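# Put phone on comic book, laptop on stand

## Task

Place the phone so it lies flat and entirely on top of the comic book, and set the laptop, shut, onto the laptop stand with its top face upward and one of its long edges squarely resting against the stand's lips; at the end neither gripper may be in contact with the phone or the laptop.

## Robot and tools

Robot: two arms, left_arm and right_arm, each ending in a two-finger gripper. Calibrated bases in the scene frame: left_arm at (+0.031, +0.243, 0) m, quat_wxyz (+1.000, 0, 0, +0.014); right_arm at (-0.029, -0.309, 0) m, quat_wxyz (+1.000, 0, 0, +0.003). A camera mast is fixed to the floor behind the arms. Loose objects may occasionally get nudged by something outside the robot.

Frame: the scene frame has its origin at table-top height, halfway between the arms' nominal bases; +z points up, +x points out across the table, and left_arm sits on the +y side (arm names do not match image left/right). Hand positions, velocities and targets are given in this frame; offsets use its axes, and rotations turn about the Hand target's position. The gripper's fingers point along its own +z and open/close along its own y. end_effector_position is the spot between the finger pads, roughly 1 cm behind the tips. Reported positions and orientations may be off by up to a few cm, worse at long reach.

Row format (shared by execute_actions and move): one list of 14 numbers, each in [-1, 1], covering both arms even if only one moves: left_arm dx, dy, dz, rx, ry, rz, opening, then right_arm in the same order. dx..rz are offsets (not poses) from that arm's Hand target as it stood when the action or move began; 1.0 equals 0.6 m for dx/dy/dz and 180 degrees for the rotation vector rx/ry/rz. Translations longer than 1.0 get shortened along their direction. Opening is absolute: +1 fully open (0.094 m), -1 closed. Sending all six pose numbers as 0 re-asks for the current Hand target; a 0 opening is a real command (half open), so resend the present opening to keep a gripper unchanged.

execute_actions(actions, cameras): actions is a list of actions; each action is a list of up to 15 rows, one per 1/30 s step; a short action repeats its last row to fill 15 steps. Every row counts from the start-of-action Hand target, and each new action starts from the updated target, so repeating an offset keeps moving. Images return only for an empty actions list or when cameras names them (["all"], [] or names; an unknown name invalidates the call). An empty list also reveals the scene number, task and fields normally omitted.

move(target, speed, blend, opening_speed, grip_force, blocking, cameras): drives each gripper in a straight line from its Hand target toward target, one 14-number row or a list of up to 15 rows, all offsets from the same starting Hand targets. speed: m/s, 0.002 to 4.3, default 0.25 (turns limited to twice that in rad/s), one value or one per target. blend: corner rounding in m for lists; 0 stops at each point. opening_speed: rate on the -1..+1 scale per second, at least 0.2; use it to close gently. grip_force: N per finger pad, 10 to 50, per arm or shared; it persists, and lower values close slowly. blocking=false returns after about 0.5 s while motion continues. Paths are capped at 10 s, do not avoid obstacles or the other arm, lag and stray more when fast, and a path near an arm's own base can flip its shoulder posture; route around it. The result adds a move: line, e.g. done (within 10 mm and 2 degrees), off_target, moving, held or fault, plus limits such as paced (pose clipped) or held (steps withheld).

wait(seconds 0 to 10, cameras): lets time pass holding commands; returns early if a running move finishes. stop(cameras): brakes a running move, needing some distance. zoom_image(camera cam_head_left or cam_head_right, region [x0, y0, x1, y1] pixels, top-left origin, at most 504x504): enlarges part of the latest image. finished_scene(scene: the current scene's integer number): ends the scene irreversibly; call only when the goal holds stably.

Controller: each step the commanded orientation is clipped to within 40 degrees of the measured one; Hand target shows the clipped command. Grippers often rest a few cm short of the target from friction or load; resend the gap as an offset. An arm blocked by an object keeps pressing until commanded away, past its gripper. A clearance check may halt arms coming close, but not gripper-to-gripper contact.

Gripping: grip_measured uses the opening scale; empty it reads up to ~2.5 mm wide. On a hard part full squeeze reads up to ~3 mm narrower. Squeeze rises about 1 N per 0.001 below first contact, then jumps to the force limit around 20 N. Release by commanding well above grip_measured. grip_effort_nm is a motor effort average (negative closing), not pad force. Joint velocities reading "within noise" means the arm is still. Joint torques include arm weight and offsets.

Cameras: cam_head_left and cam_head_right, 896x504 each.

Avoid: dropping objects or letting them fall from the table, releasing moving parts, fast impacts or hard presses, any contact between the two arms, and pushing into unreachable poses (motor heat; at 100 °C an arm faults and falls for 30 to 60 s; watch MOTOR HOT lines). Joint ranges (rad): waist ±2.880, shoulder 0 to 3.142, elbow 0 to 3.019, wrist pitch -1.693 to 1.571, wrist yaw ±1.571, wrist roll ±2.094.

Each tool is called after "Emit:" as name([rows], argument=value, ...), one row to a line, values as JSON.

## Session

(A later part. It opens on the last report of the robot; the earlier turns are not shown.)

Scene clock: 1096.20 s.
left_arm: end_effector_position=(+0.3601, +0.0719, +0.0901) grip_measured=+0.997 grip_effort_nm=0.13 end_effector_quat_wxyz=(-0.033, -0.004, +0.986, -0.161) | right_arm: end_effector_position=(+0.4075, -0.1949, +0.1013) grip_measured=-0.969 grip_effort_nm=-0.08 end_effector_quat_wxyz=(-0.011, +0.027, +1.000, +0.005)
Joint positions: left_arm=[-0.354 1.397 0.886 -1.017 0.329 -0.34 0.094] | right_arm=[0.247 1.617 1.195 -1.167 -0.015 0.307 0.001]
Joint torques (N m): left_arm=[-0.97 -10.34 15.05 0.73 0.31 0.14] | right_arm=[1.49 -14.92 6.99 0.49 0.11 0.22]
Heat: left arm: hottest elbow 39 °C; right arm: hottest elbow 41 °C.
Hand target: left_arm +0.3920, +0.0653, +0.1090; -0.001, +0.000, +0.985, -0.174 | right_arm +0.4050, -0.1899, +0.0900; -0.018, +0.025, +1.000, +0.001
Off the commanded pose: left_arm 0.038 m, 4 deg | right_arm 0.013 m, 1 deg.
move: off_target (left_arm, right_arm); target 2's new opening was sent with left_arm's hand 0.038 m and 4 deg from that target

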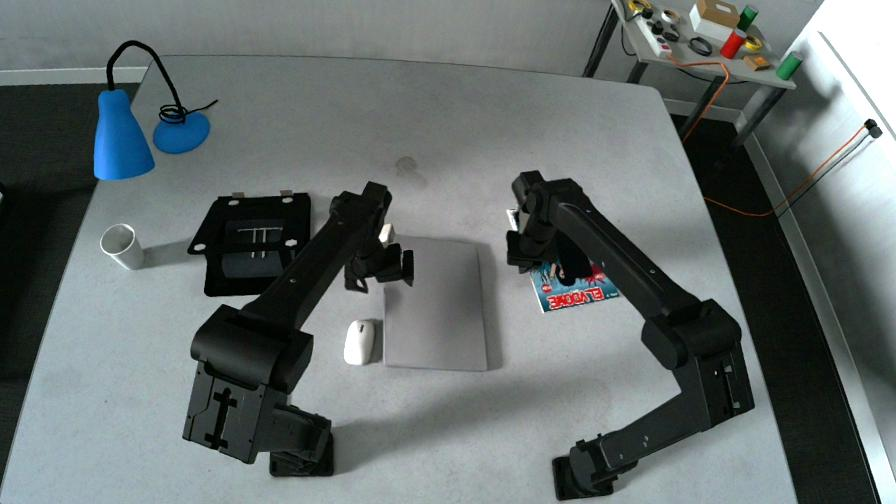

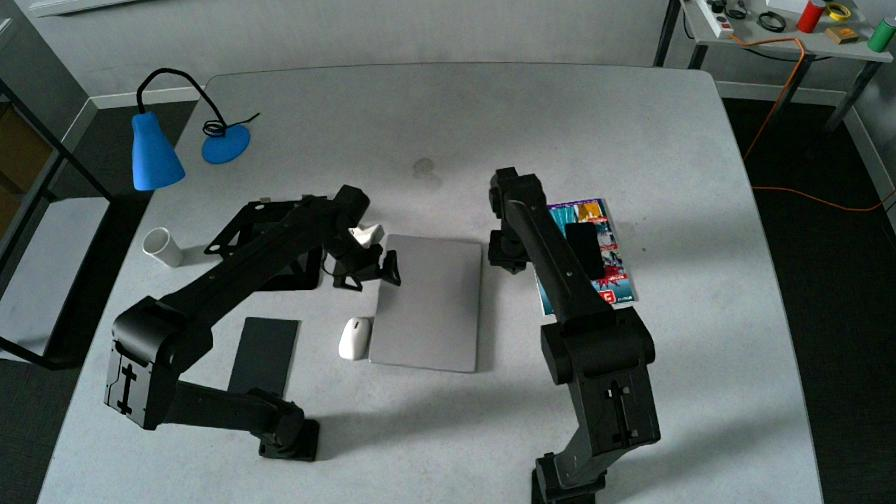

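Emit:
move(target=[-0.0058, 0.0012, -0.1383, 0, 0, 0, 1, 0, 0.0715, -0.1467, 0, 0, 0, -0.97], speed=0.12, cameras=["all"])

Emit:
zoom_image(camera="cam_head_left", region=[340, 220, 540, 380])

Emit:
zoom_image(camera="cam_head_right", region=[340, 220, 540, 380])

Scene clock: 1118.80 s.
left_arm: end_effector_position=(+0.3889, +0.0613, +0.0374) grip_measured=+0.998 grip_effort_nm=0.13 end_effector_quat_wxyz=(+0.003, +0.005, +0.984, -0.178) | right_arm: end_effector_position=(+0.4105, -0.1503, +0.0150) grip_measured=-0.969 grip_effort_nm=-0.08 end_effector_quat_wxyz=(-0.008, +0.026, +1.000, +0.004)
Joint positions: left_arm=[-0.353 1.519 0.845 -0.775 0.337 -0.335 0.094] | right_arm=[0.338 1.767 1.135 -0.951 -0.014 0.394 0.001]
Joint torques (N m): left_arm=[-0.91 -11.11 7.35 1.28 0.03 0.02] | right_arm=[1.26 -16.21 5.9 0.46 0.01 0.21]
Heat: left arm: hottest elbow 43 °C; right arm: hottest elbow 41 °C.
Hand target: left_arm +0.3886, +0.0661, +0.0260; +0.000, +0.000, +0.985, -0.174 | right_arm +0.4051, -0.1471, +0.0020; -0.018, +0.025, +1.000, +0.001
Off the commanded pose: left_arm 0.012 m, 1 deg | right_arm 0.015 m, 1 deg.
move: off_target (left_arm, right_arm)

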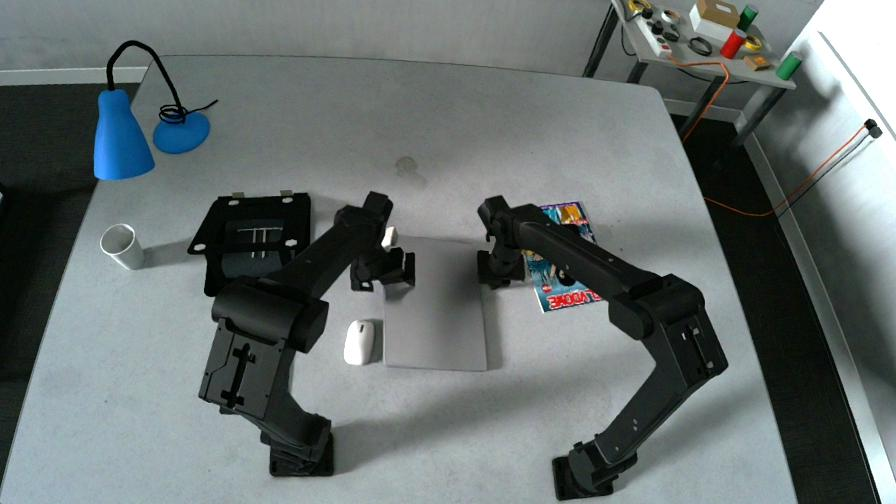

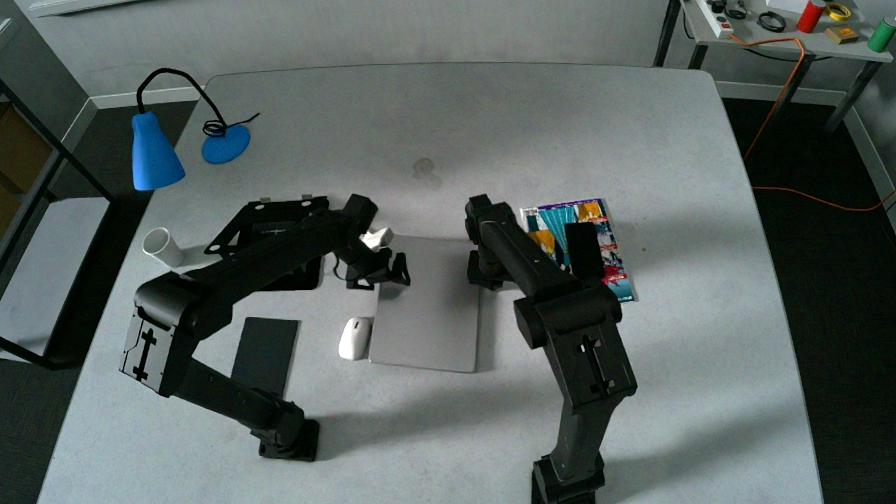

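Scaled by 2.520.

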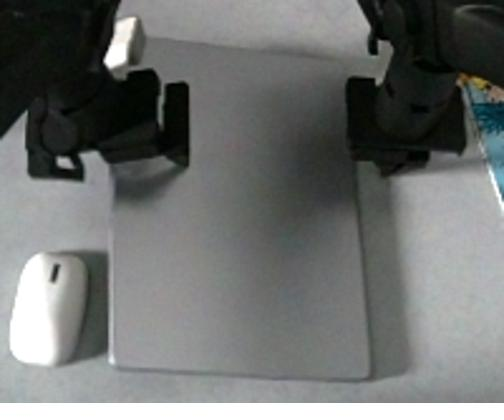

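Scaled by 2.520.

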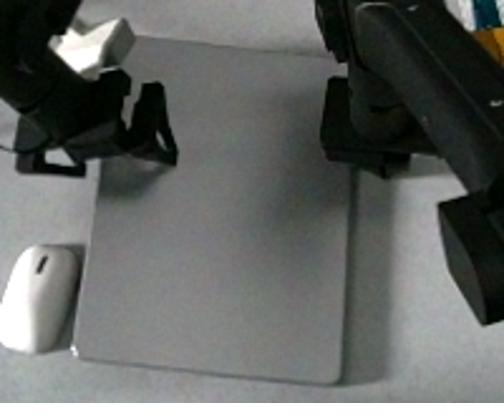

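Emit:
move(target=[0, -0.1017, -0.01, 0, 0, 0, 1, 0, 0.0967, 0, 0, 0, 0, -0.97], speed=0.06, cameras=["all"])

Emit:
zoom_image(camera="cam_head_left", region=[340, 220, 540, 380])

Emit:
zoom_image(camera="cam_head_right", region=[340, 220, 540, 380])

Scene clock: 1128.50 s.
left_arm: end_effector_position=(+0.3845, +0.0234, +0.0297) grip_measured=+0.999 grip_effort_nm=0.10 end_effector_quat_wxyz=(+0.007, -0.006, +0.984, -0.178) | right_arm: end_effector_position=(+0.3993, -0.1234, +0.0120) grip_measured=-0.970 grip_effort_nm=-0.01 end_effector_quat_wxyz=(-0.013, +0.042, +0.999, -0.010)
Joint positions: left_arm=[-0.452 1.545 0.848 -0.707 0.318 -0.463 0.094] | right_arm=[0.408 1.781 1.146 -0.967 0.007 0.497 0.001]
Joint torques (N m): left_arm=[-4.19 -9.23 11.15 1.03 -0.03 -0.18] | right_arm=[4.13 -13.57 10.03 0.27 -0.82 0.29]
Heat: left arm: hottest elbow 42 °C; right arm: hottest elbow 40 °C.
Hand target: left_arm +0.3885, +0.0050, +0.0200; -0.001, +0.000, +0.985, -0.174 | right_arm +0.4051, -0.0892, +0.0020; -0.018, +0.025, +1.000, +0.001
Off the commanded pose: left_arm 0.021 m, 1 deg | right_arm 0.036 m, 2 deg.
move: off_target (left_arm, right_arm)

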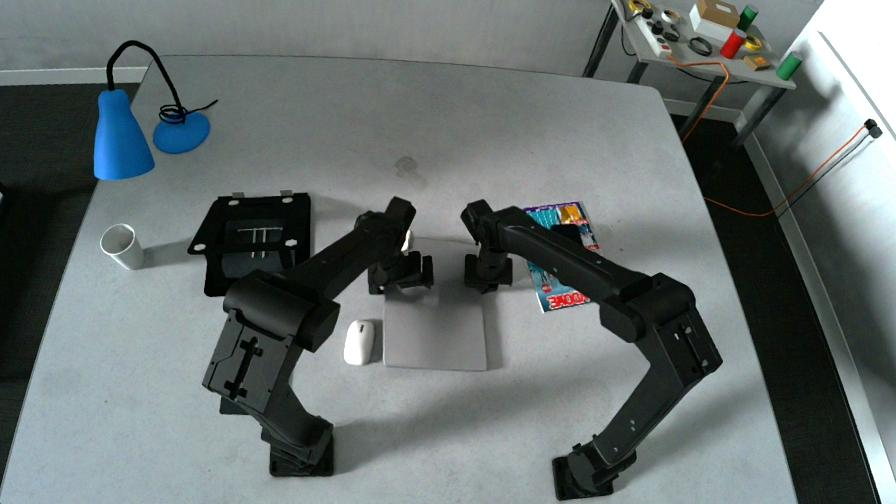

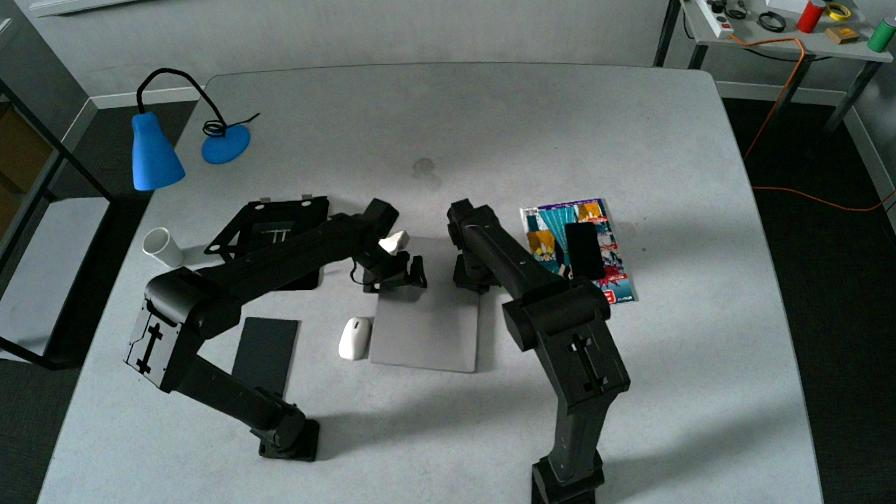

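Scaled by 2.520.

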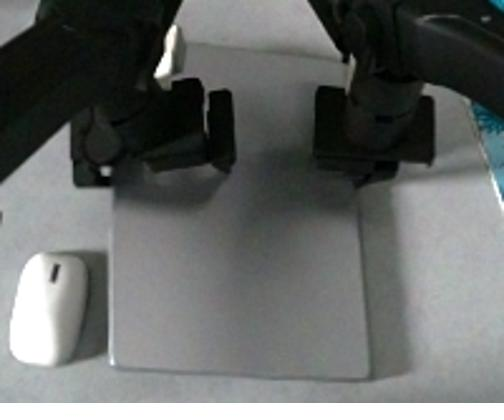

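Scaled by 2.520.

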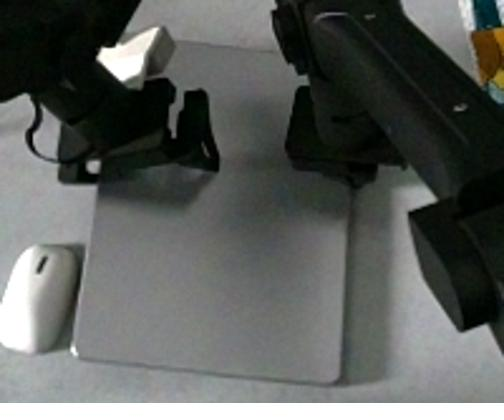

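Emit:
move([
  [0, -0.04, 0, 0, 0, 0, 1, 0, 0.04, 0, 0, 0, 0, -0.97],
  [0, -0.04, 0.11, 0, 0, 0, 1, 0, 0.04, 0, 0, 0, 0, -0.97],
], speed=0.06, cameras=["all"])

Emit:
zoom_image(camera="cam_head_left", region=[340, 220, 540, 380])

Emit:
zoom_image(camera="cam_head_right", region=[340, 220, 540, 380])

Scene clock: 1134.83 s.
left_arm: end_effector_position=(+0.3851, +0.0235, +0.0305) grip_measured=+0.999 grip_effort_nm=0.07 end_effector_quat_wxyz=(+0.009, -0.007, +0.984, -0.176) | right_arm: end_effector_position=(+0.3996, -0.1250, +0.0120) grip_measured=-0.970 grip_effort_nm=0.00 end_effector_quat_wxyz=(-0.011, +0.046, +0.999, -0.021)
Joint positions: left_arm=[-0.452 1.543 0.849 -0.707 0.313 -0.464 0.094] | right_arm=[0.412 1.784 1.15 -0.975 0.027 0.51 0.001]
Joint torques (N m): left_arm=[-1.26 -12.98 8.66 0.65 0.14 0] | right_arm=[0.62 -17.79 6.6 0.13 -0.32 0.15]
Heat: left arm: hottest elbow 41 °C; right arm: hottest elbow 40 °C.
Hand target: left_arm +0.3845, +0.0230, +0.0296; +0.008, -0.007, +0.984, -0.176 (not the last commanded pose) | right_arm +0.3990, -0.1226, +0.0119; -0.013, +0.045, +0.999, -0.015 (not the last commanded pose)
Off the commanded pose: left_arm 0.070 m, 1 deg | right_arm 0.061 m, 4 deg.
move: held (left_arm, right_arm; a check stopped the path); path passed 0 of 2 targets; limits=held
pose unreachable (left arm): on one or more control steps of this call, first in action 0 (counted from 0), this arm could not follow its commanded pose, so it was not sent that pose on those steps. It may still have moved: this result reports where it is.
cause: moving toward the commanded pose would bring a part of the arm too close to another arm (this arm's wrist (the part past joint 4) and the right arm's wrist (the part past joint 4), along the way the arms are being sent, or toward where that arm still pushes).
pose unreachable (right arm): on one or more control steps of this call, first in action 0 (counted from 0), this arm could not follow its commanded pose, so it was not sent that pose on those steps. It may still have moved: this result reports where it is.
cause: moving toward the commanded pose would bring a part of the arm too close to another arm (this arm's wrist (the part past joint 4) and the left arm's wrist (the part past joint 4), along the way the arms are being sent, or toward where that arm still pushes).

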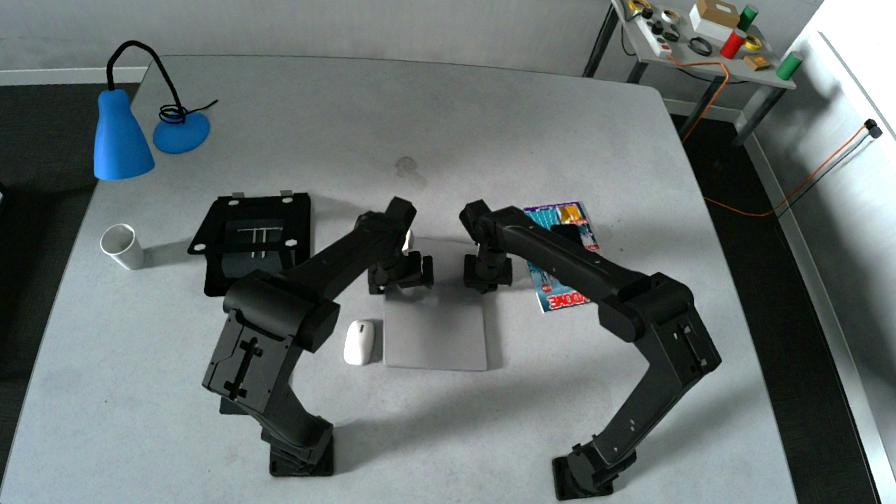

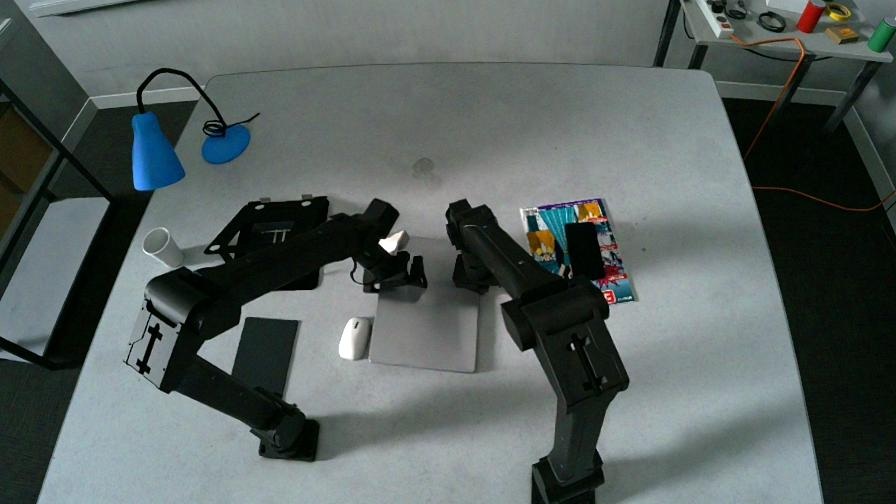

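Scaled by 2.520.

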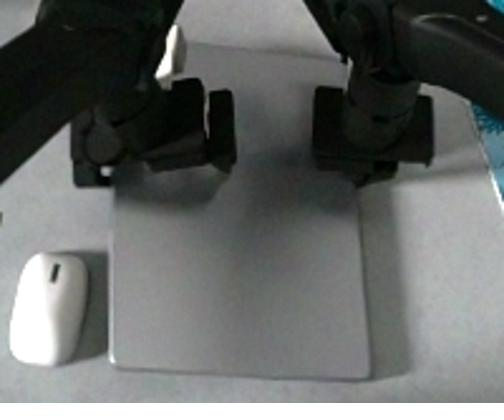

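Scaled by 2.520.

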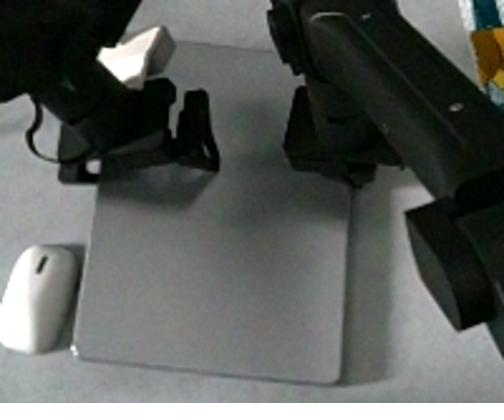

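Emit:
move([
  [0.0067, 0.1, 0.1, -0.139, 0, 0, 1, 0, 0, 0, 0, 0, 0, -0.97],
  [0.0067, 0.0747, 0.0173, -0.139, 0, 0, 1, 0, 0, 0, 0, 0, 0, -0.97],
], speed=0.12, blend=[0.02, 0], cameras=["all"])

Emit:
zoom_image(camera="cam_head_left", region=[340, 220, 540, 380])

Emit:
zoom_image(camera="cam_head_right", region=[320, 220, 520, 380])

Scene clock: 1164.67 s.
left_arm: end_effector_position=(+0.3918, +0.0729, +0.0436) grip_measured=+0.999 grip_effort_nm=0.07 end_effector_quat_wxyz=(+0.010, -0.011, +0.923, -0.384) | right_arm: end_effector_position=(+0.3997, -0.1251, +0.0122) grip_measured=-0.970 grip_effort_nm=0.01 end_effector_quat_wxyz=(-0.011, +0.046, +0.999, -0.021)
Joint positions: left_arm=[-0.157 1.542 0.751 -0.615 0.775 -0.22 0.094] | right_arm=[0.412 1.784 1.15 -0.975 0.027 0.51 0.001]
Joint torques (N m): left_arm=[-2.2 -11.81 7.04 1.18 0.45 0] | right_arm=[0.67 -18.02 6.56 0.14 -0.3 0.15]
Heat: left arm: hottest elbow 39 °C; right arm: hottest elbow 40 °C.
Hand target: left_arm +0.3886, +0.0677, +0.0401; +0.006, -0.008, +0.923, -0.385 | right_arm +0.3991, -0.1227, +0.0120; -0.013, +0.045, +0.999, -0.015
Off the commanded pose: left_arm 0.007 m, 1 deg | right_arm 0.003 m, 1 deg.
move: done

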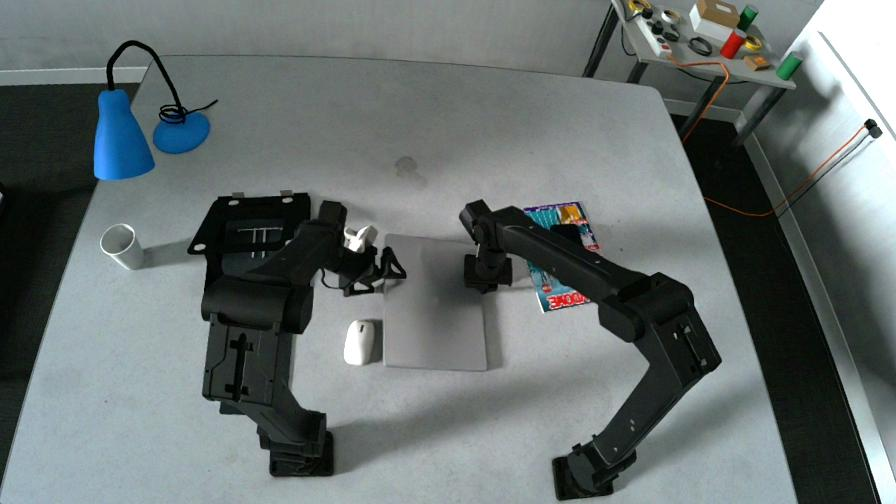

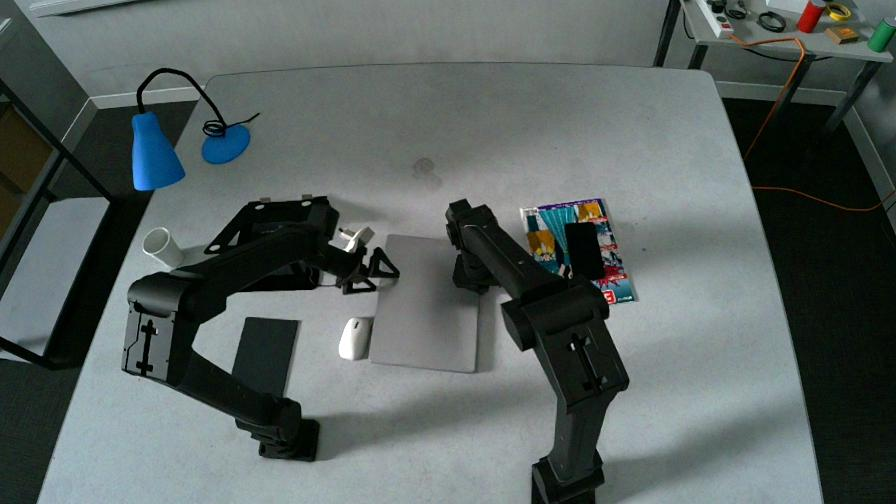

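Scaled by 2.520.

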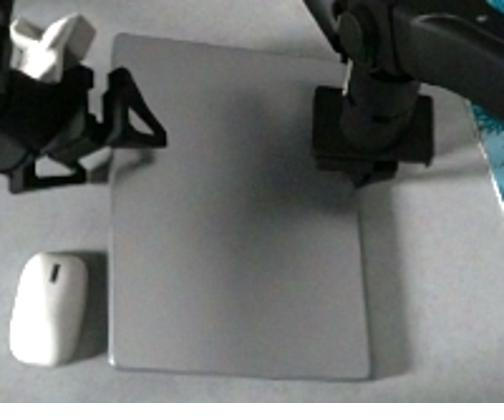

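Scaled by 2.520.

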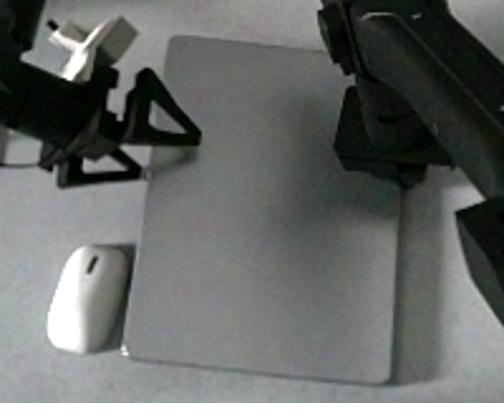

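Emit:
move([
  [0, -0.1212, 0.0, 0, 0, 0, 1, 0, 0.1, 0, 0, 0, 0, -0.97],
  [0, -0.1212, 0.1267, 0, 0, 0, 1, 0, 0.1, 0, 0, 0, 0, -0.97],
], speed=0.07, cameras=["all"])

Emit:
zoom_image(camera="cam_head_left", region=[340, 220, 540, 380])

Emit:
zoom_image(camera="cam_head_right", region=[320, 220, 520, 380])

Scene clock: 1186.27 s.
left_arm: end_effector_position=(+0.3613, +0.0200, +0.0684) grip_measured=+0.999 grip_effort_nm=0.05 end_effector_quat_wxyz=(-0.029, -0.029, +0.932, -0.360) | right_arm: end_effector_position=(+0.3880, -0.1057, +0.0126) grip_measured=-0.970 grip_effort_nm=0.00 end_effector_quat_wxyz=(-0.018, +0.064, +0.997, -0.039)
Joint positions: left_arm=[-0.332 1.45 0.751 -0.647 0.711 -0.45 0.094] | right_arm=[0.469 1.797 1.168 -1.014 0.049 0.604 0.001]
Joint torques (N m): left_arm=[-3.31 -15.62 15.98 0.18 1.17 -0.25] | right_arm=[0.5 -18.14 6.56 0.01 -0.09 0.15]
Heat: left arm: hottest elbow 39 °C; right arm: hottest elbow 40 °C.
Hand target: left_arm +0.3885, -0.0051, +0.1159; +0.006, -0.008, +0.923, -0.385 | right_arm +0.3878, -0.1048, +0.0125; -0.019, +0.064, +0.997, -0.037 (not the last commanded pose)
Off the commanded pose: left_arm 0.060 m, 6 deg | right_arm 0.044 m, 4 deg.
move: held (right_arm; a check stopped the path), off_target (left_arm); limits=held
pose unreachable (right arm): on one or more control steps of this call, first in action 0 (counted from 0), this arm could not follow its commanded pose, so it was not sent that pose on those steps. It may still have moved: this result reports where it is.
cause: moving toward the commanded pose would bring a part of the arm too close to another arm (this arm's wrist (the part past joint 5) and the left arm's fingers, along the way the arms are being sent, or toward where that arm still pushes).

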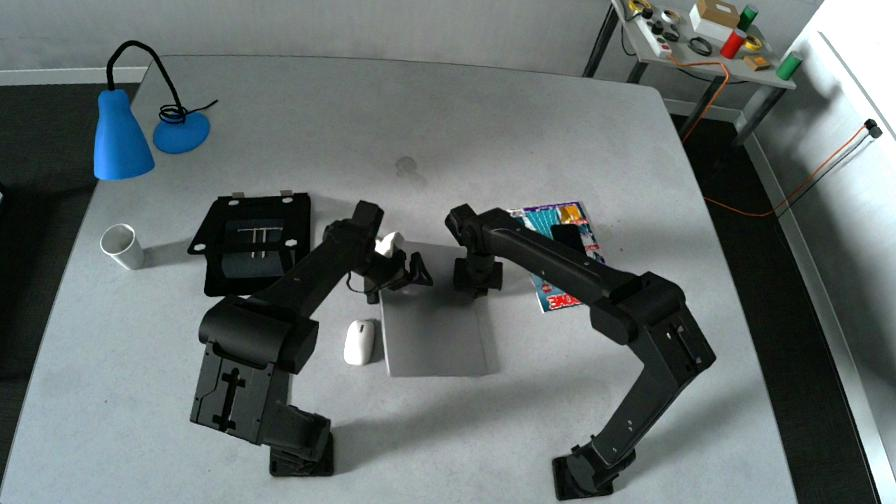

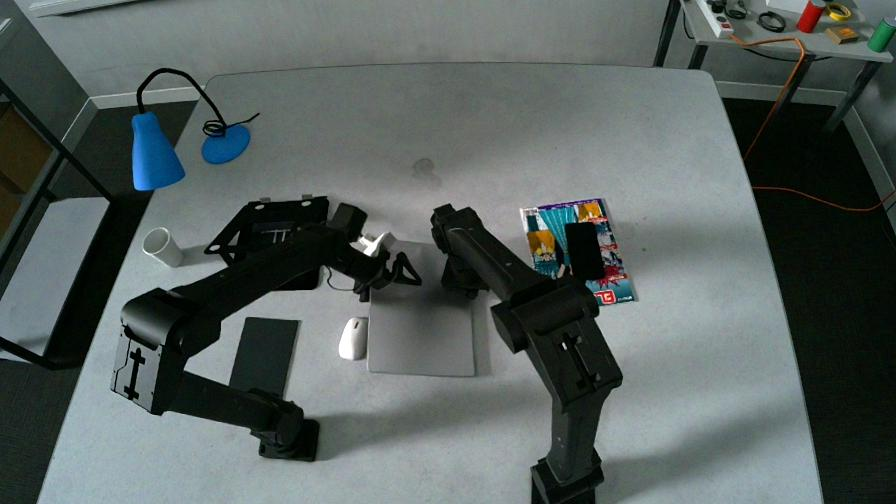

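Scaled by 2.520.

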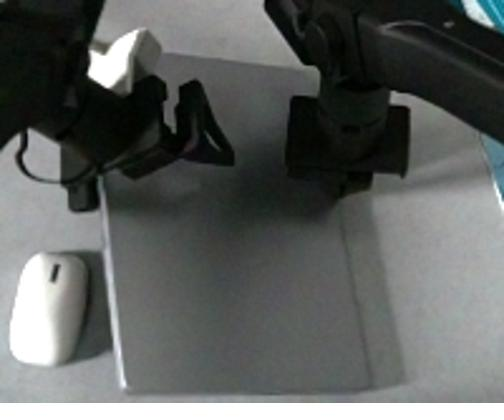

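Scaled by 2.520.

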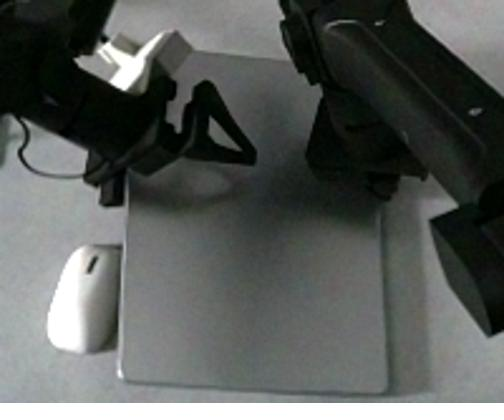

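Emit:
move(target=[0, 0, 0.05, 0, 0, 0, -0.04, 0, 0, 0, 0, 0, 0, -0.97], speed=0.06, opening_speed=0.6, cameras=["all"])

Emit:
zoom_image(camera="cam_head_left", region=[340, 220, 540, 380])

Emit:
zoom_image(camera="cam_head_right", region=[320, 220, 520, 380])

Scene clock: 1220.57 s.
left_arm: end_effector_position=(+0.3545, +0.0166, +0.0999) grip_measured=-0.034 grip_effort_nm=-0.27 end_effector_quat_wxyz=(-0.029, -0.011, +0.932, -0.360) | right_arm: end_effector_position=(+0.3887, -0.1069, +0.0126) grip_measured=-0.970 grip_effort_nm=0.00 end_effector_quat_wxyz=(-0.017, +0.064, +0.997, -0.042)
Joint positions: left_arm=[-0.345 1.381 0.785 -0.754 0.712 -0.422 0.045] | right_arm=[0.467 1.797 1.168 -1.014 0.054 0.604 0.001]
Joint torques (N m): left_arm=[-1.96 -12.92 17.74 0.64 1.13 -0.48] | right_arm=[0.62 -18.02 6.56 0.03 -0.25 0.16]
Motor temperatures (°C): left_arm=[22 27 44 23 29 24 26] | right_arm=[26 41 39 25 24 23 25]
Heat: left arm: hottest elbow 44 °C; right arm: hottest shoulder 41 °C.
Hand target: left_arm +0.3886, -0.0050, +0.1459; +0.006, -0.008, +0.923, -0.385 | right_arm +0.3878, -0.1049, +0.0125; -0.019, +0.064, +0.997, -0.037
Off the commanded pose: left_arm 0.061 m, 5 deg | right_arm 0.002 m, 1 deg.
move: off_target (left_arm)

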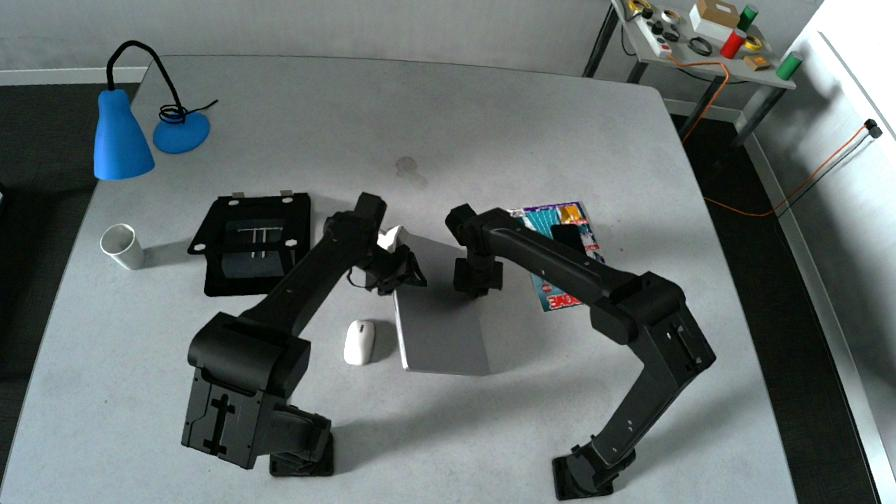

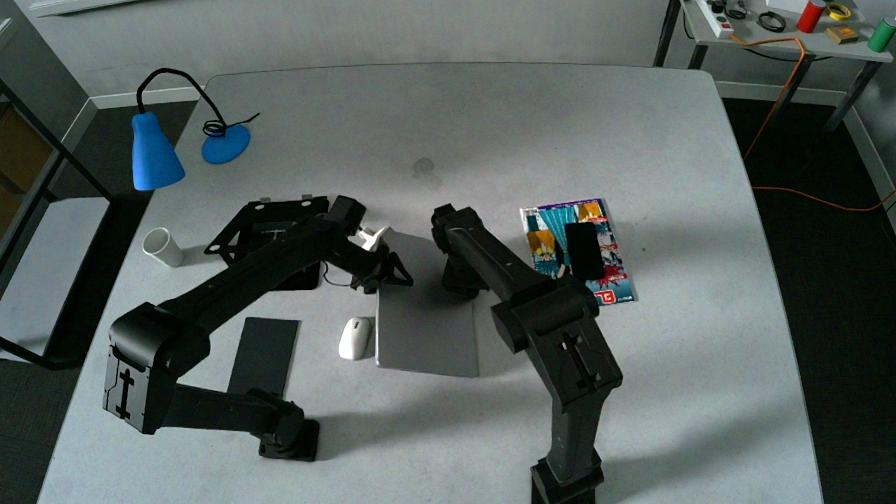

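Scaled by 2.520.

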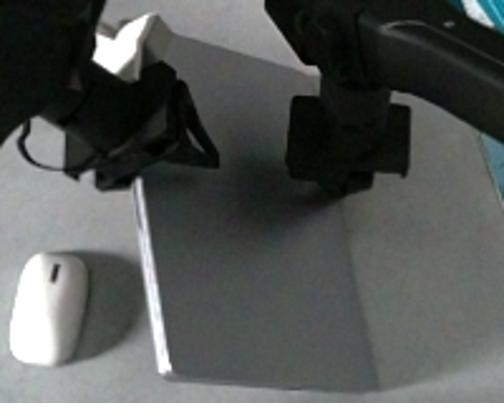

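Scaled by 2.520.

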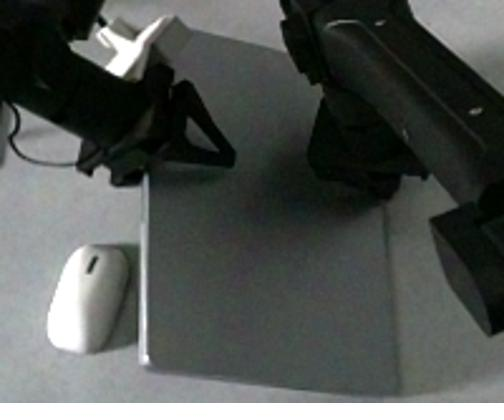

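Emit:
zoom_image(camera="cam_head_left", region=[360, 225, 440, 305])

Emit:
zoom_image(camera="cam_head_right", region=[340, 225, 420, 305])

Scaled by 6.300.

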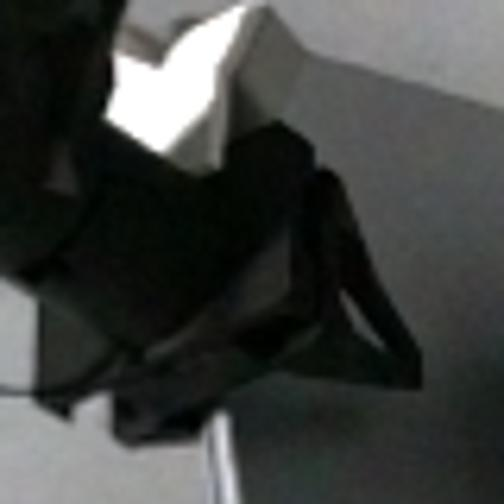

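Scaled by 6.300.

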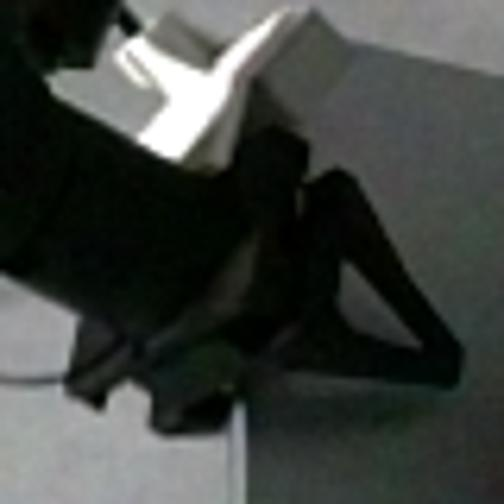

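Emit:
move(target=[0, 0, 0, 0, 0, 0, -0.78, 0, 0, 0, 0, 0, 0, -0.97], speed=0.05, opening_speed=0.4, cameras=["all"])

Emit:
zoom_image(camera="cam_head_left", region=[340, 220, 540, 380])

Emit:
zoom_image(camera="cam_head_right", region=[320, 220, 520, 380])

Scene clock: 1365.23 s.
left_arm: end_effector_position=(+0.3562, +0.0089, +0.1127) grip_measured=-0.440 grip_effort_nm=-0.95 end_effector_quat_wxyz=(-0.004, +0.045, +0.926, -0.374) | right_arm: end_effector_position=(+0.3909, -0.1114, +0.0127) grip_measured=-0.970 grip_effort_nm=0.00 end_effector_quat_wxyz=(-0.016, +0.069, +0.997, -0.044)
Joint positions: left_arm=[-0.356 1.366 0.798 -0.754 0.733 -0.325 0.026] | right_arm=[0.459 1.797 1.168 -1.014 0.06 0.604 0.001]
Joint torques (N m): left_arm=[-1.38 -11.16 17.29 0.58 0.52 -1.35] | right_arm=[1.2 -18.26 6.57 -0.1 -0.46 0.16]
Motor temperatures (°C): left_arm=[22 27 52 23 31 24 27] | right_arm=[26 42 38 25 24 23 24]
Heat: left arm: hottest elbow 52 °C; right arm: hottest shoulder 42 °C.
Hand target: left_arm +0.3885, -0.0050, +0.1459; +0.006, -0.008, +0.923, -0.385 | right_arm +0.3878, -0.1049, +0.0125; -0.019, +0.064, +0.997, -0.037
Off the commanded pose: left_arm 0.048 m, 6 deg | right_arm 0.007 m, 1 deg.
move: off_target (left_arm)

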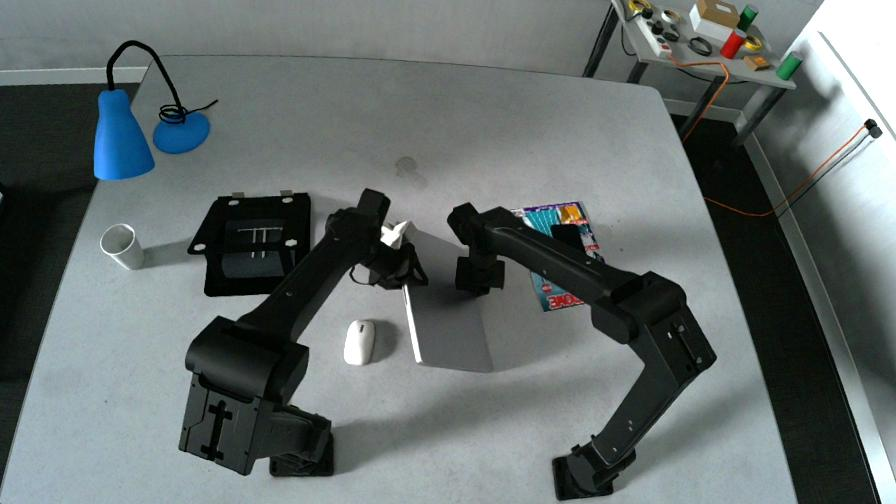

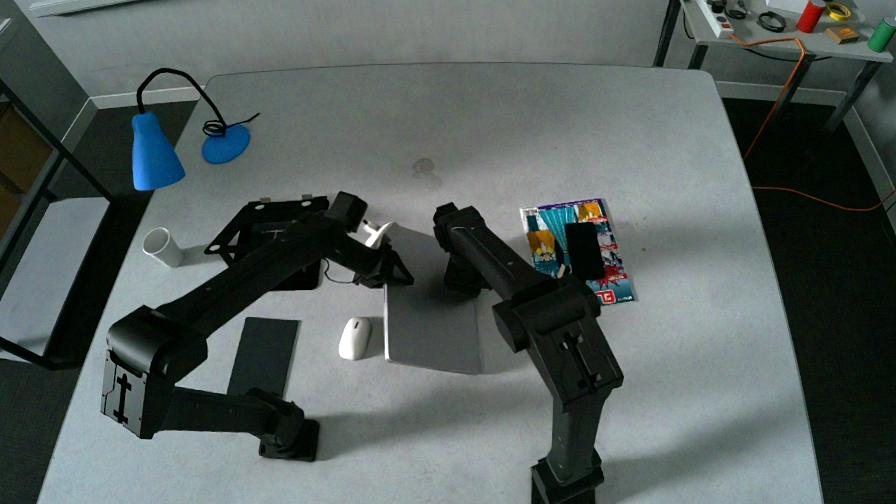

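Scaled by 2.520.

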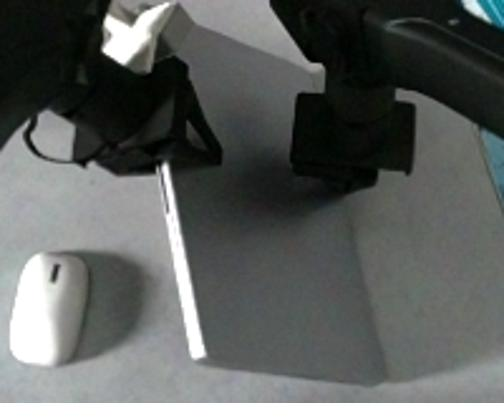

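Scaled by 2.520.

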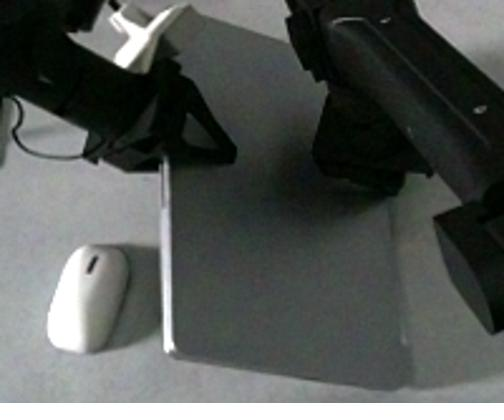

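Emit:
move([
  [0, 0, 0, 0, 0, 0, -0.78, 0, -0.08, 0.03, 0, 0, 0, -0.97],
  [-0.02, 0.05, 0.3, 0, 0, 0, -0.78, 0, -0.15, 0.35, 0, 0, 0, -0.97],
], speed=0.12, blend=[0.02, 0], cameras=["all"])

Scene clock: 1381.87 s.
left_arm: end_effector_position=(+0.3403, +0.0381, +0.2313) grip_measured=-0.490 grip_effort_nm=-1.00 end_effector_quat_wxyz=(-0.077, -0.035, +0.940, -0.332) | right_arm: end_effector_position=(+0.3711, -0.1944, +0.1980) grip_measured=-0.970 grip_effort_nm=0.00 end_effector_quat_wxyz=(-0.046, +0.061, +0.996, -0.047)
Joint positions: left_arm=[-0.307 1.241 1.051 -1.307 0.692 -0.38 0.024] | right_arm=[0.299 1.518 1.338 -1.51 0.055 0.43 0.001]
Joint torques (N m): left_arm=[-0.21 -15.38 24.8 0.13 2.48 -0.09] | right_arm=[-0.32 -15.68 12.34 -0.38 0.12 0.09]
Heat: left arm: hottest elbow 52 °C; right arm: hottest shoulder 42 °C.
Hand target: left_arm +0.3766, +0.0250, +0.3259; +0.006, -0.008, +0.923, -0.385 | right_arm +0.3879, -0.1949, +0.2226; -0.019, +0.064, +0.997, -0.037
Off the commanded pose: left_arm 0.102 m, 12 deg | right_arm 0.030 m, 3 deg.
move: off_target (left_arm, right_arm)

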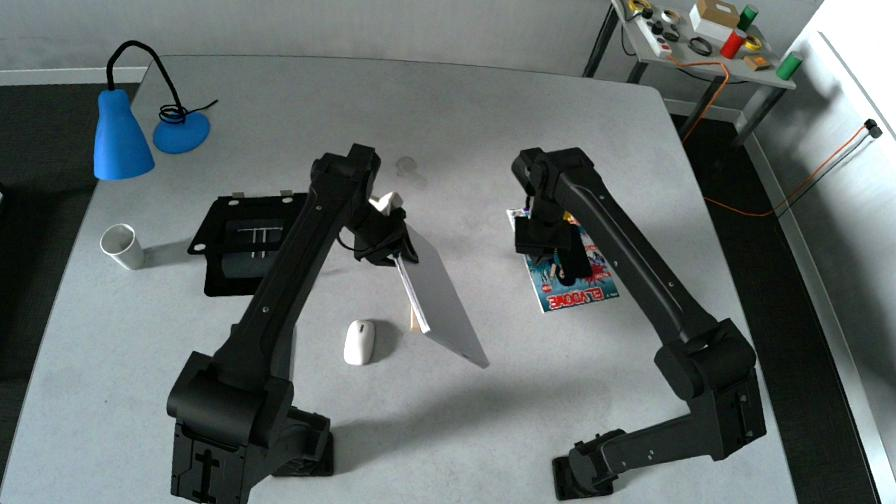

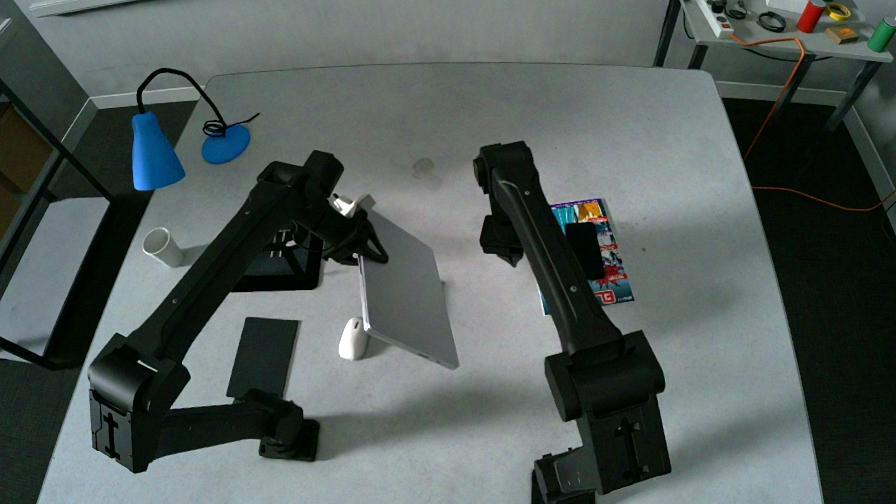

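Emit:
zoom_image(camera="cam_head_left", region=[170, 170, 330, 310])

Emit:
zoom_image(camera="cam_head_left", region=[350, 190, 510, 390])

Emit:
zoom_image(camera="cam_head_right", region=[320, 180, 480, 380])

Scaled by 3.150.

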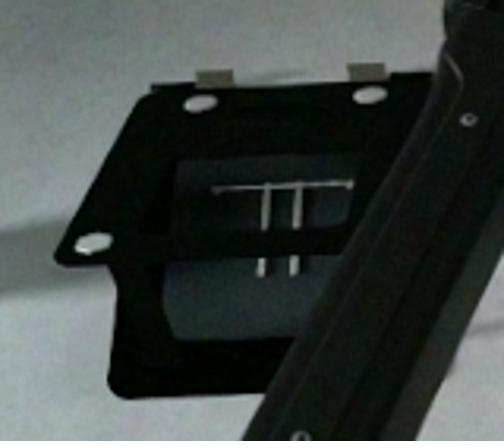

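Scaled by 2.520.

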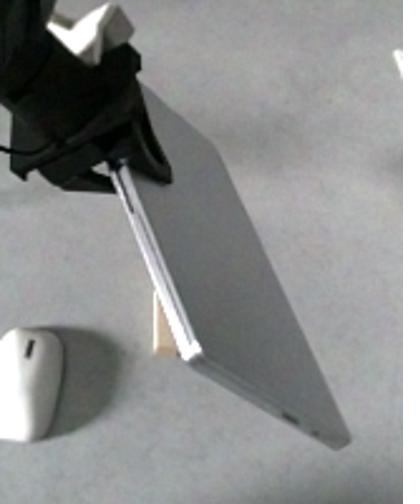

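Scaled by 2.520.

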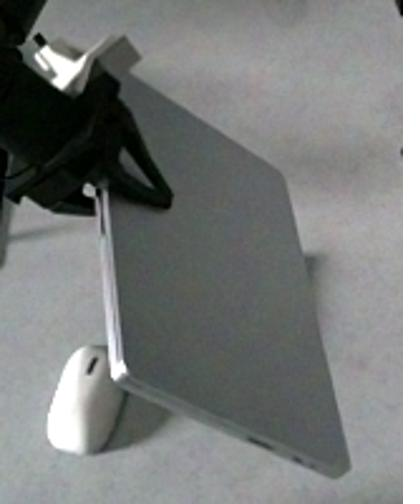

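Emit:
move([
  [0, 0.25, 0.1333, -0.0218, -0.0527, 0.2493, -0.78, 0, 0, 0, 0, 0, 0, -0.97],
  [0.039, 0.6333, 0.1235, -0.0929, -0.0929, 0.4938, -0.78, 0, 0, 0, 0, 0, 0, -0.97],
], speed=0.2, blend=[0.05, 0], cameras=["all"])

Emit:
zoom_image(camera="cam_head_left", region=[140, 130, 400, 340])

Emit:
zoom_image(camera="cam_head_right", region=[140, 130, 400, 340])

Scene clock: 1454.77 s.
left_arm: end_effector_position=(+0.3880, +0.3990, +0.3196) grip_measured=-0.490 grip_effort_nm=-1.01 end_effector_quat_wxyz=(-0.302, +0.649, -0.602, +0.353) | right_arm: end_effector_position=(+0.3711, -0.1944, +0.1980) grip_measured=-0.970 grip_effort_nm=0.00 end_effector_quat_wxyz=(-0.046, +0.061, +0.996, -0.047)
Joint positions: left_arm=[0.62 0.875 0.883 -0.737 0.549 -1.249 0.024] | right_arm=[0.299 1.518 1.338 -1.51 0.055 0.429 0.001]
Joint torques (N m): left_arm=[-0.79 -10.81 17.85 5.14 1.35 -0.25] | right_arm=[-0.38 -15.91 12.23 -0.4 0.13 0.1]
Motor temperatures (°C): left_arm=[22 28 61 24 43 24 28] | right_arm=[26 38 52 25 24 23 24]
Heat: left arm: hottest elbow 61 °C; right arm: hottest elbow 52 °C.
Hand target: left_arm +0.3999, +0.4049, +0.4002; -0.391, +0.598, -0.584, +0.385 | right_arm +0.3879, -0.1949, +0.2226; -0.019, +0.064, +0.997, -0.037
Off the commanded pose: left_arm 0.082 m, 13 deg | right_arm 0.030 m, 3 deg.
move: off_target (left_arm, right_arm)

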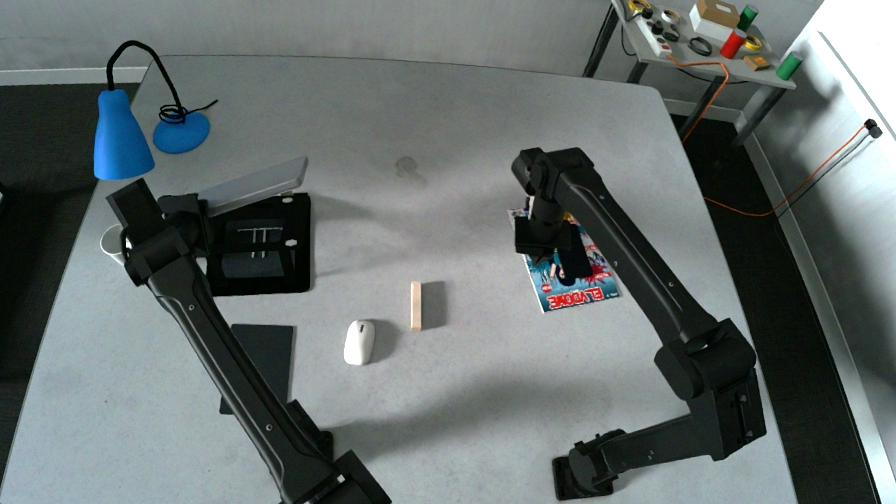

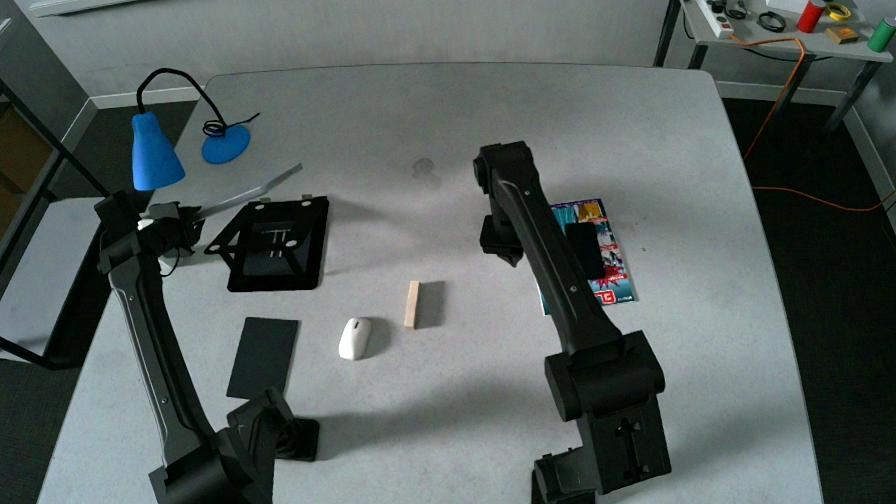

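Scaled by 1.938.

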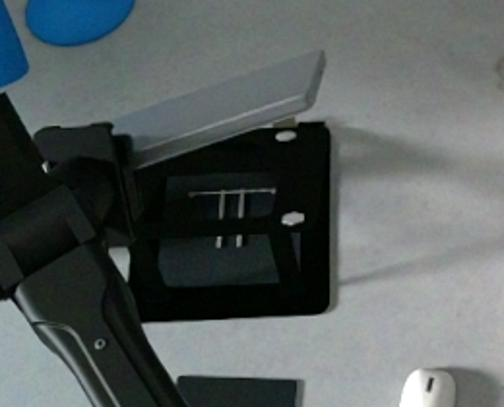

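Scaled by 1.938.

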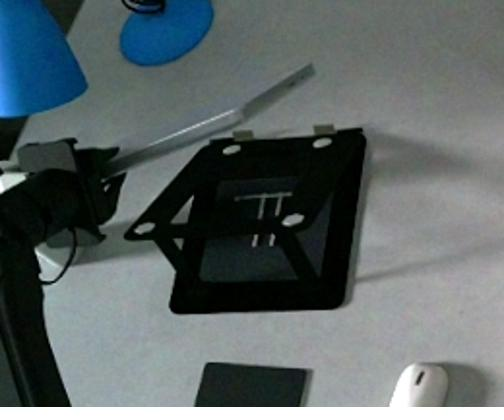

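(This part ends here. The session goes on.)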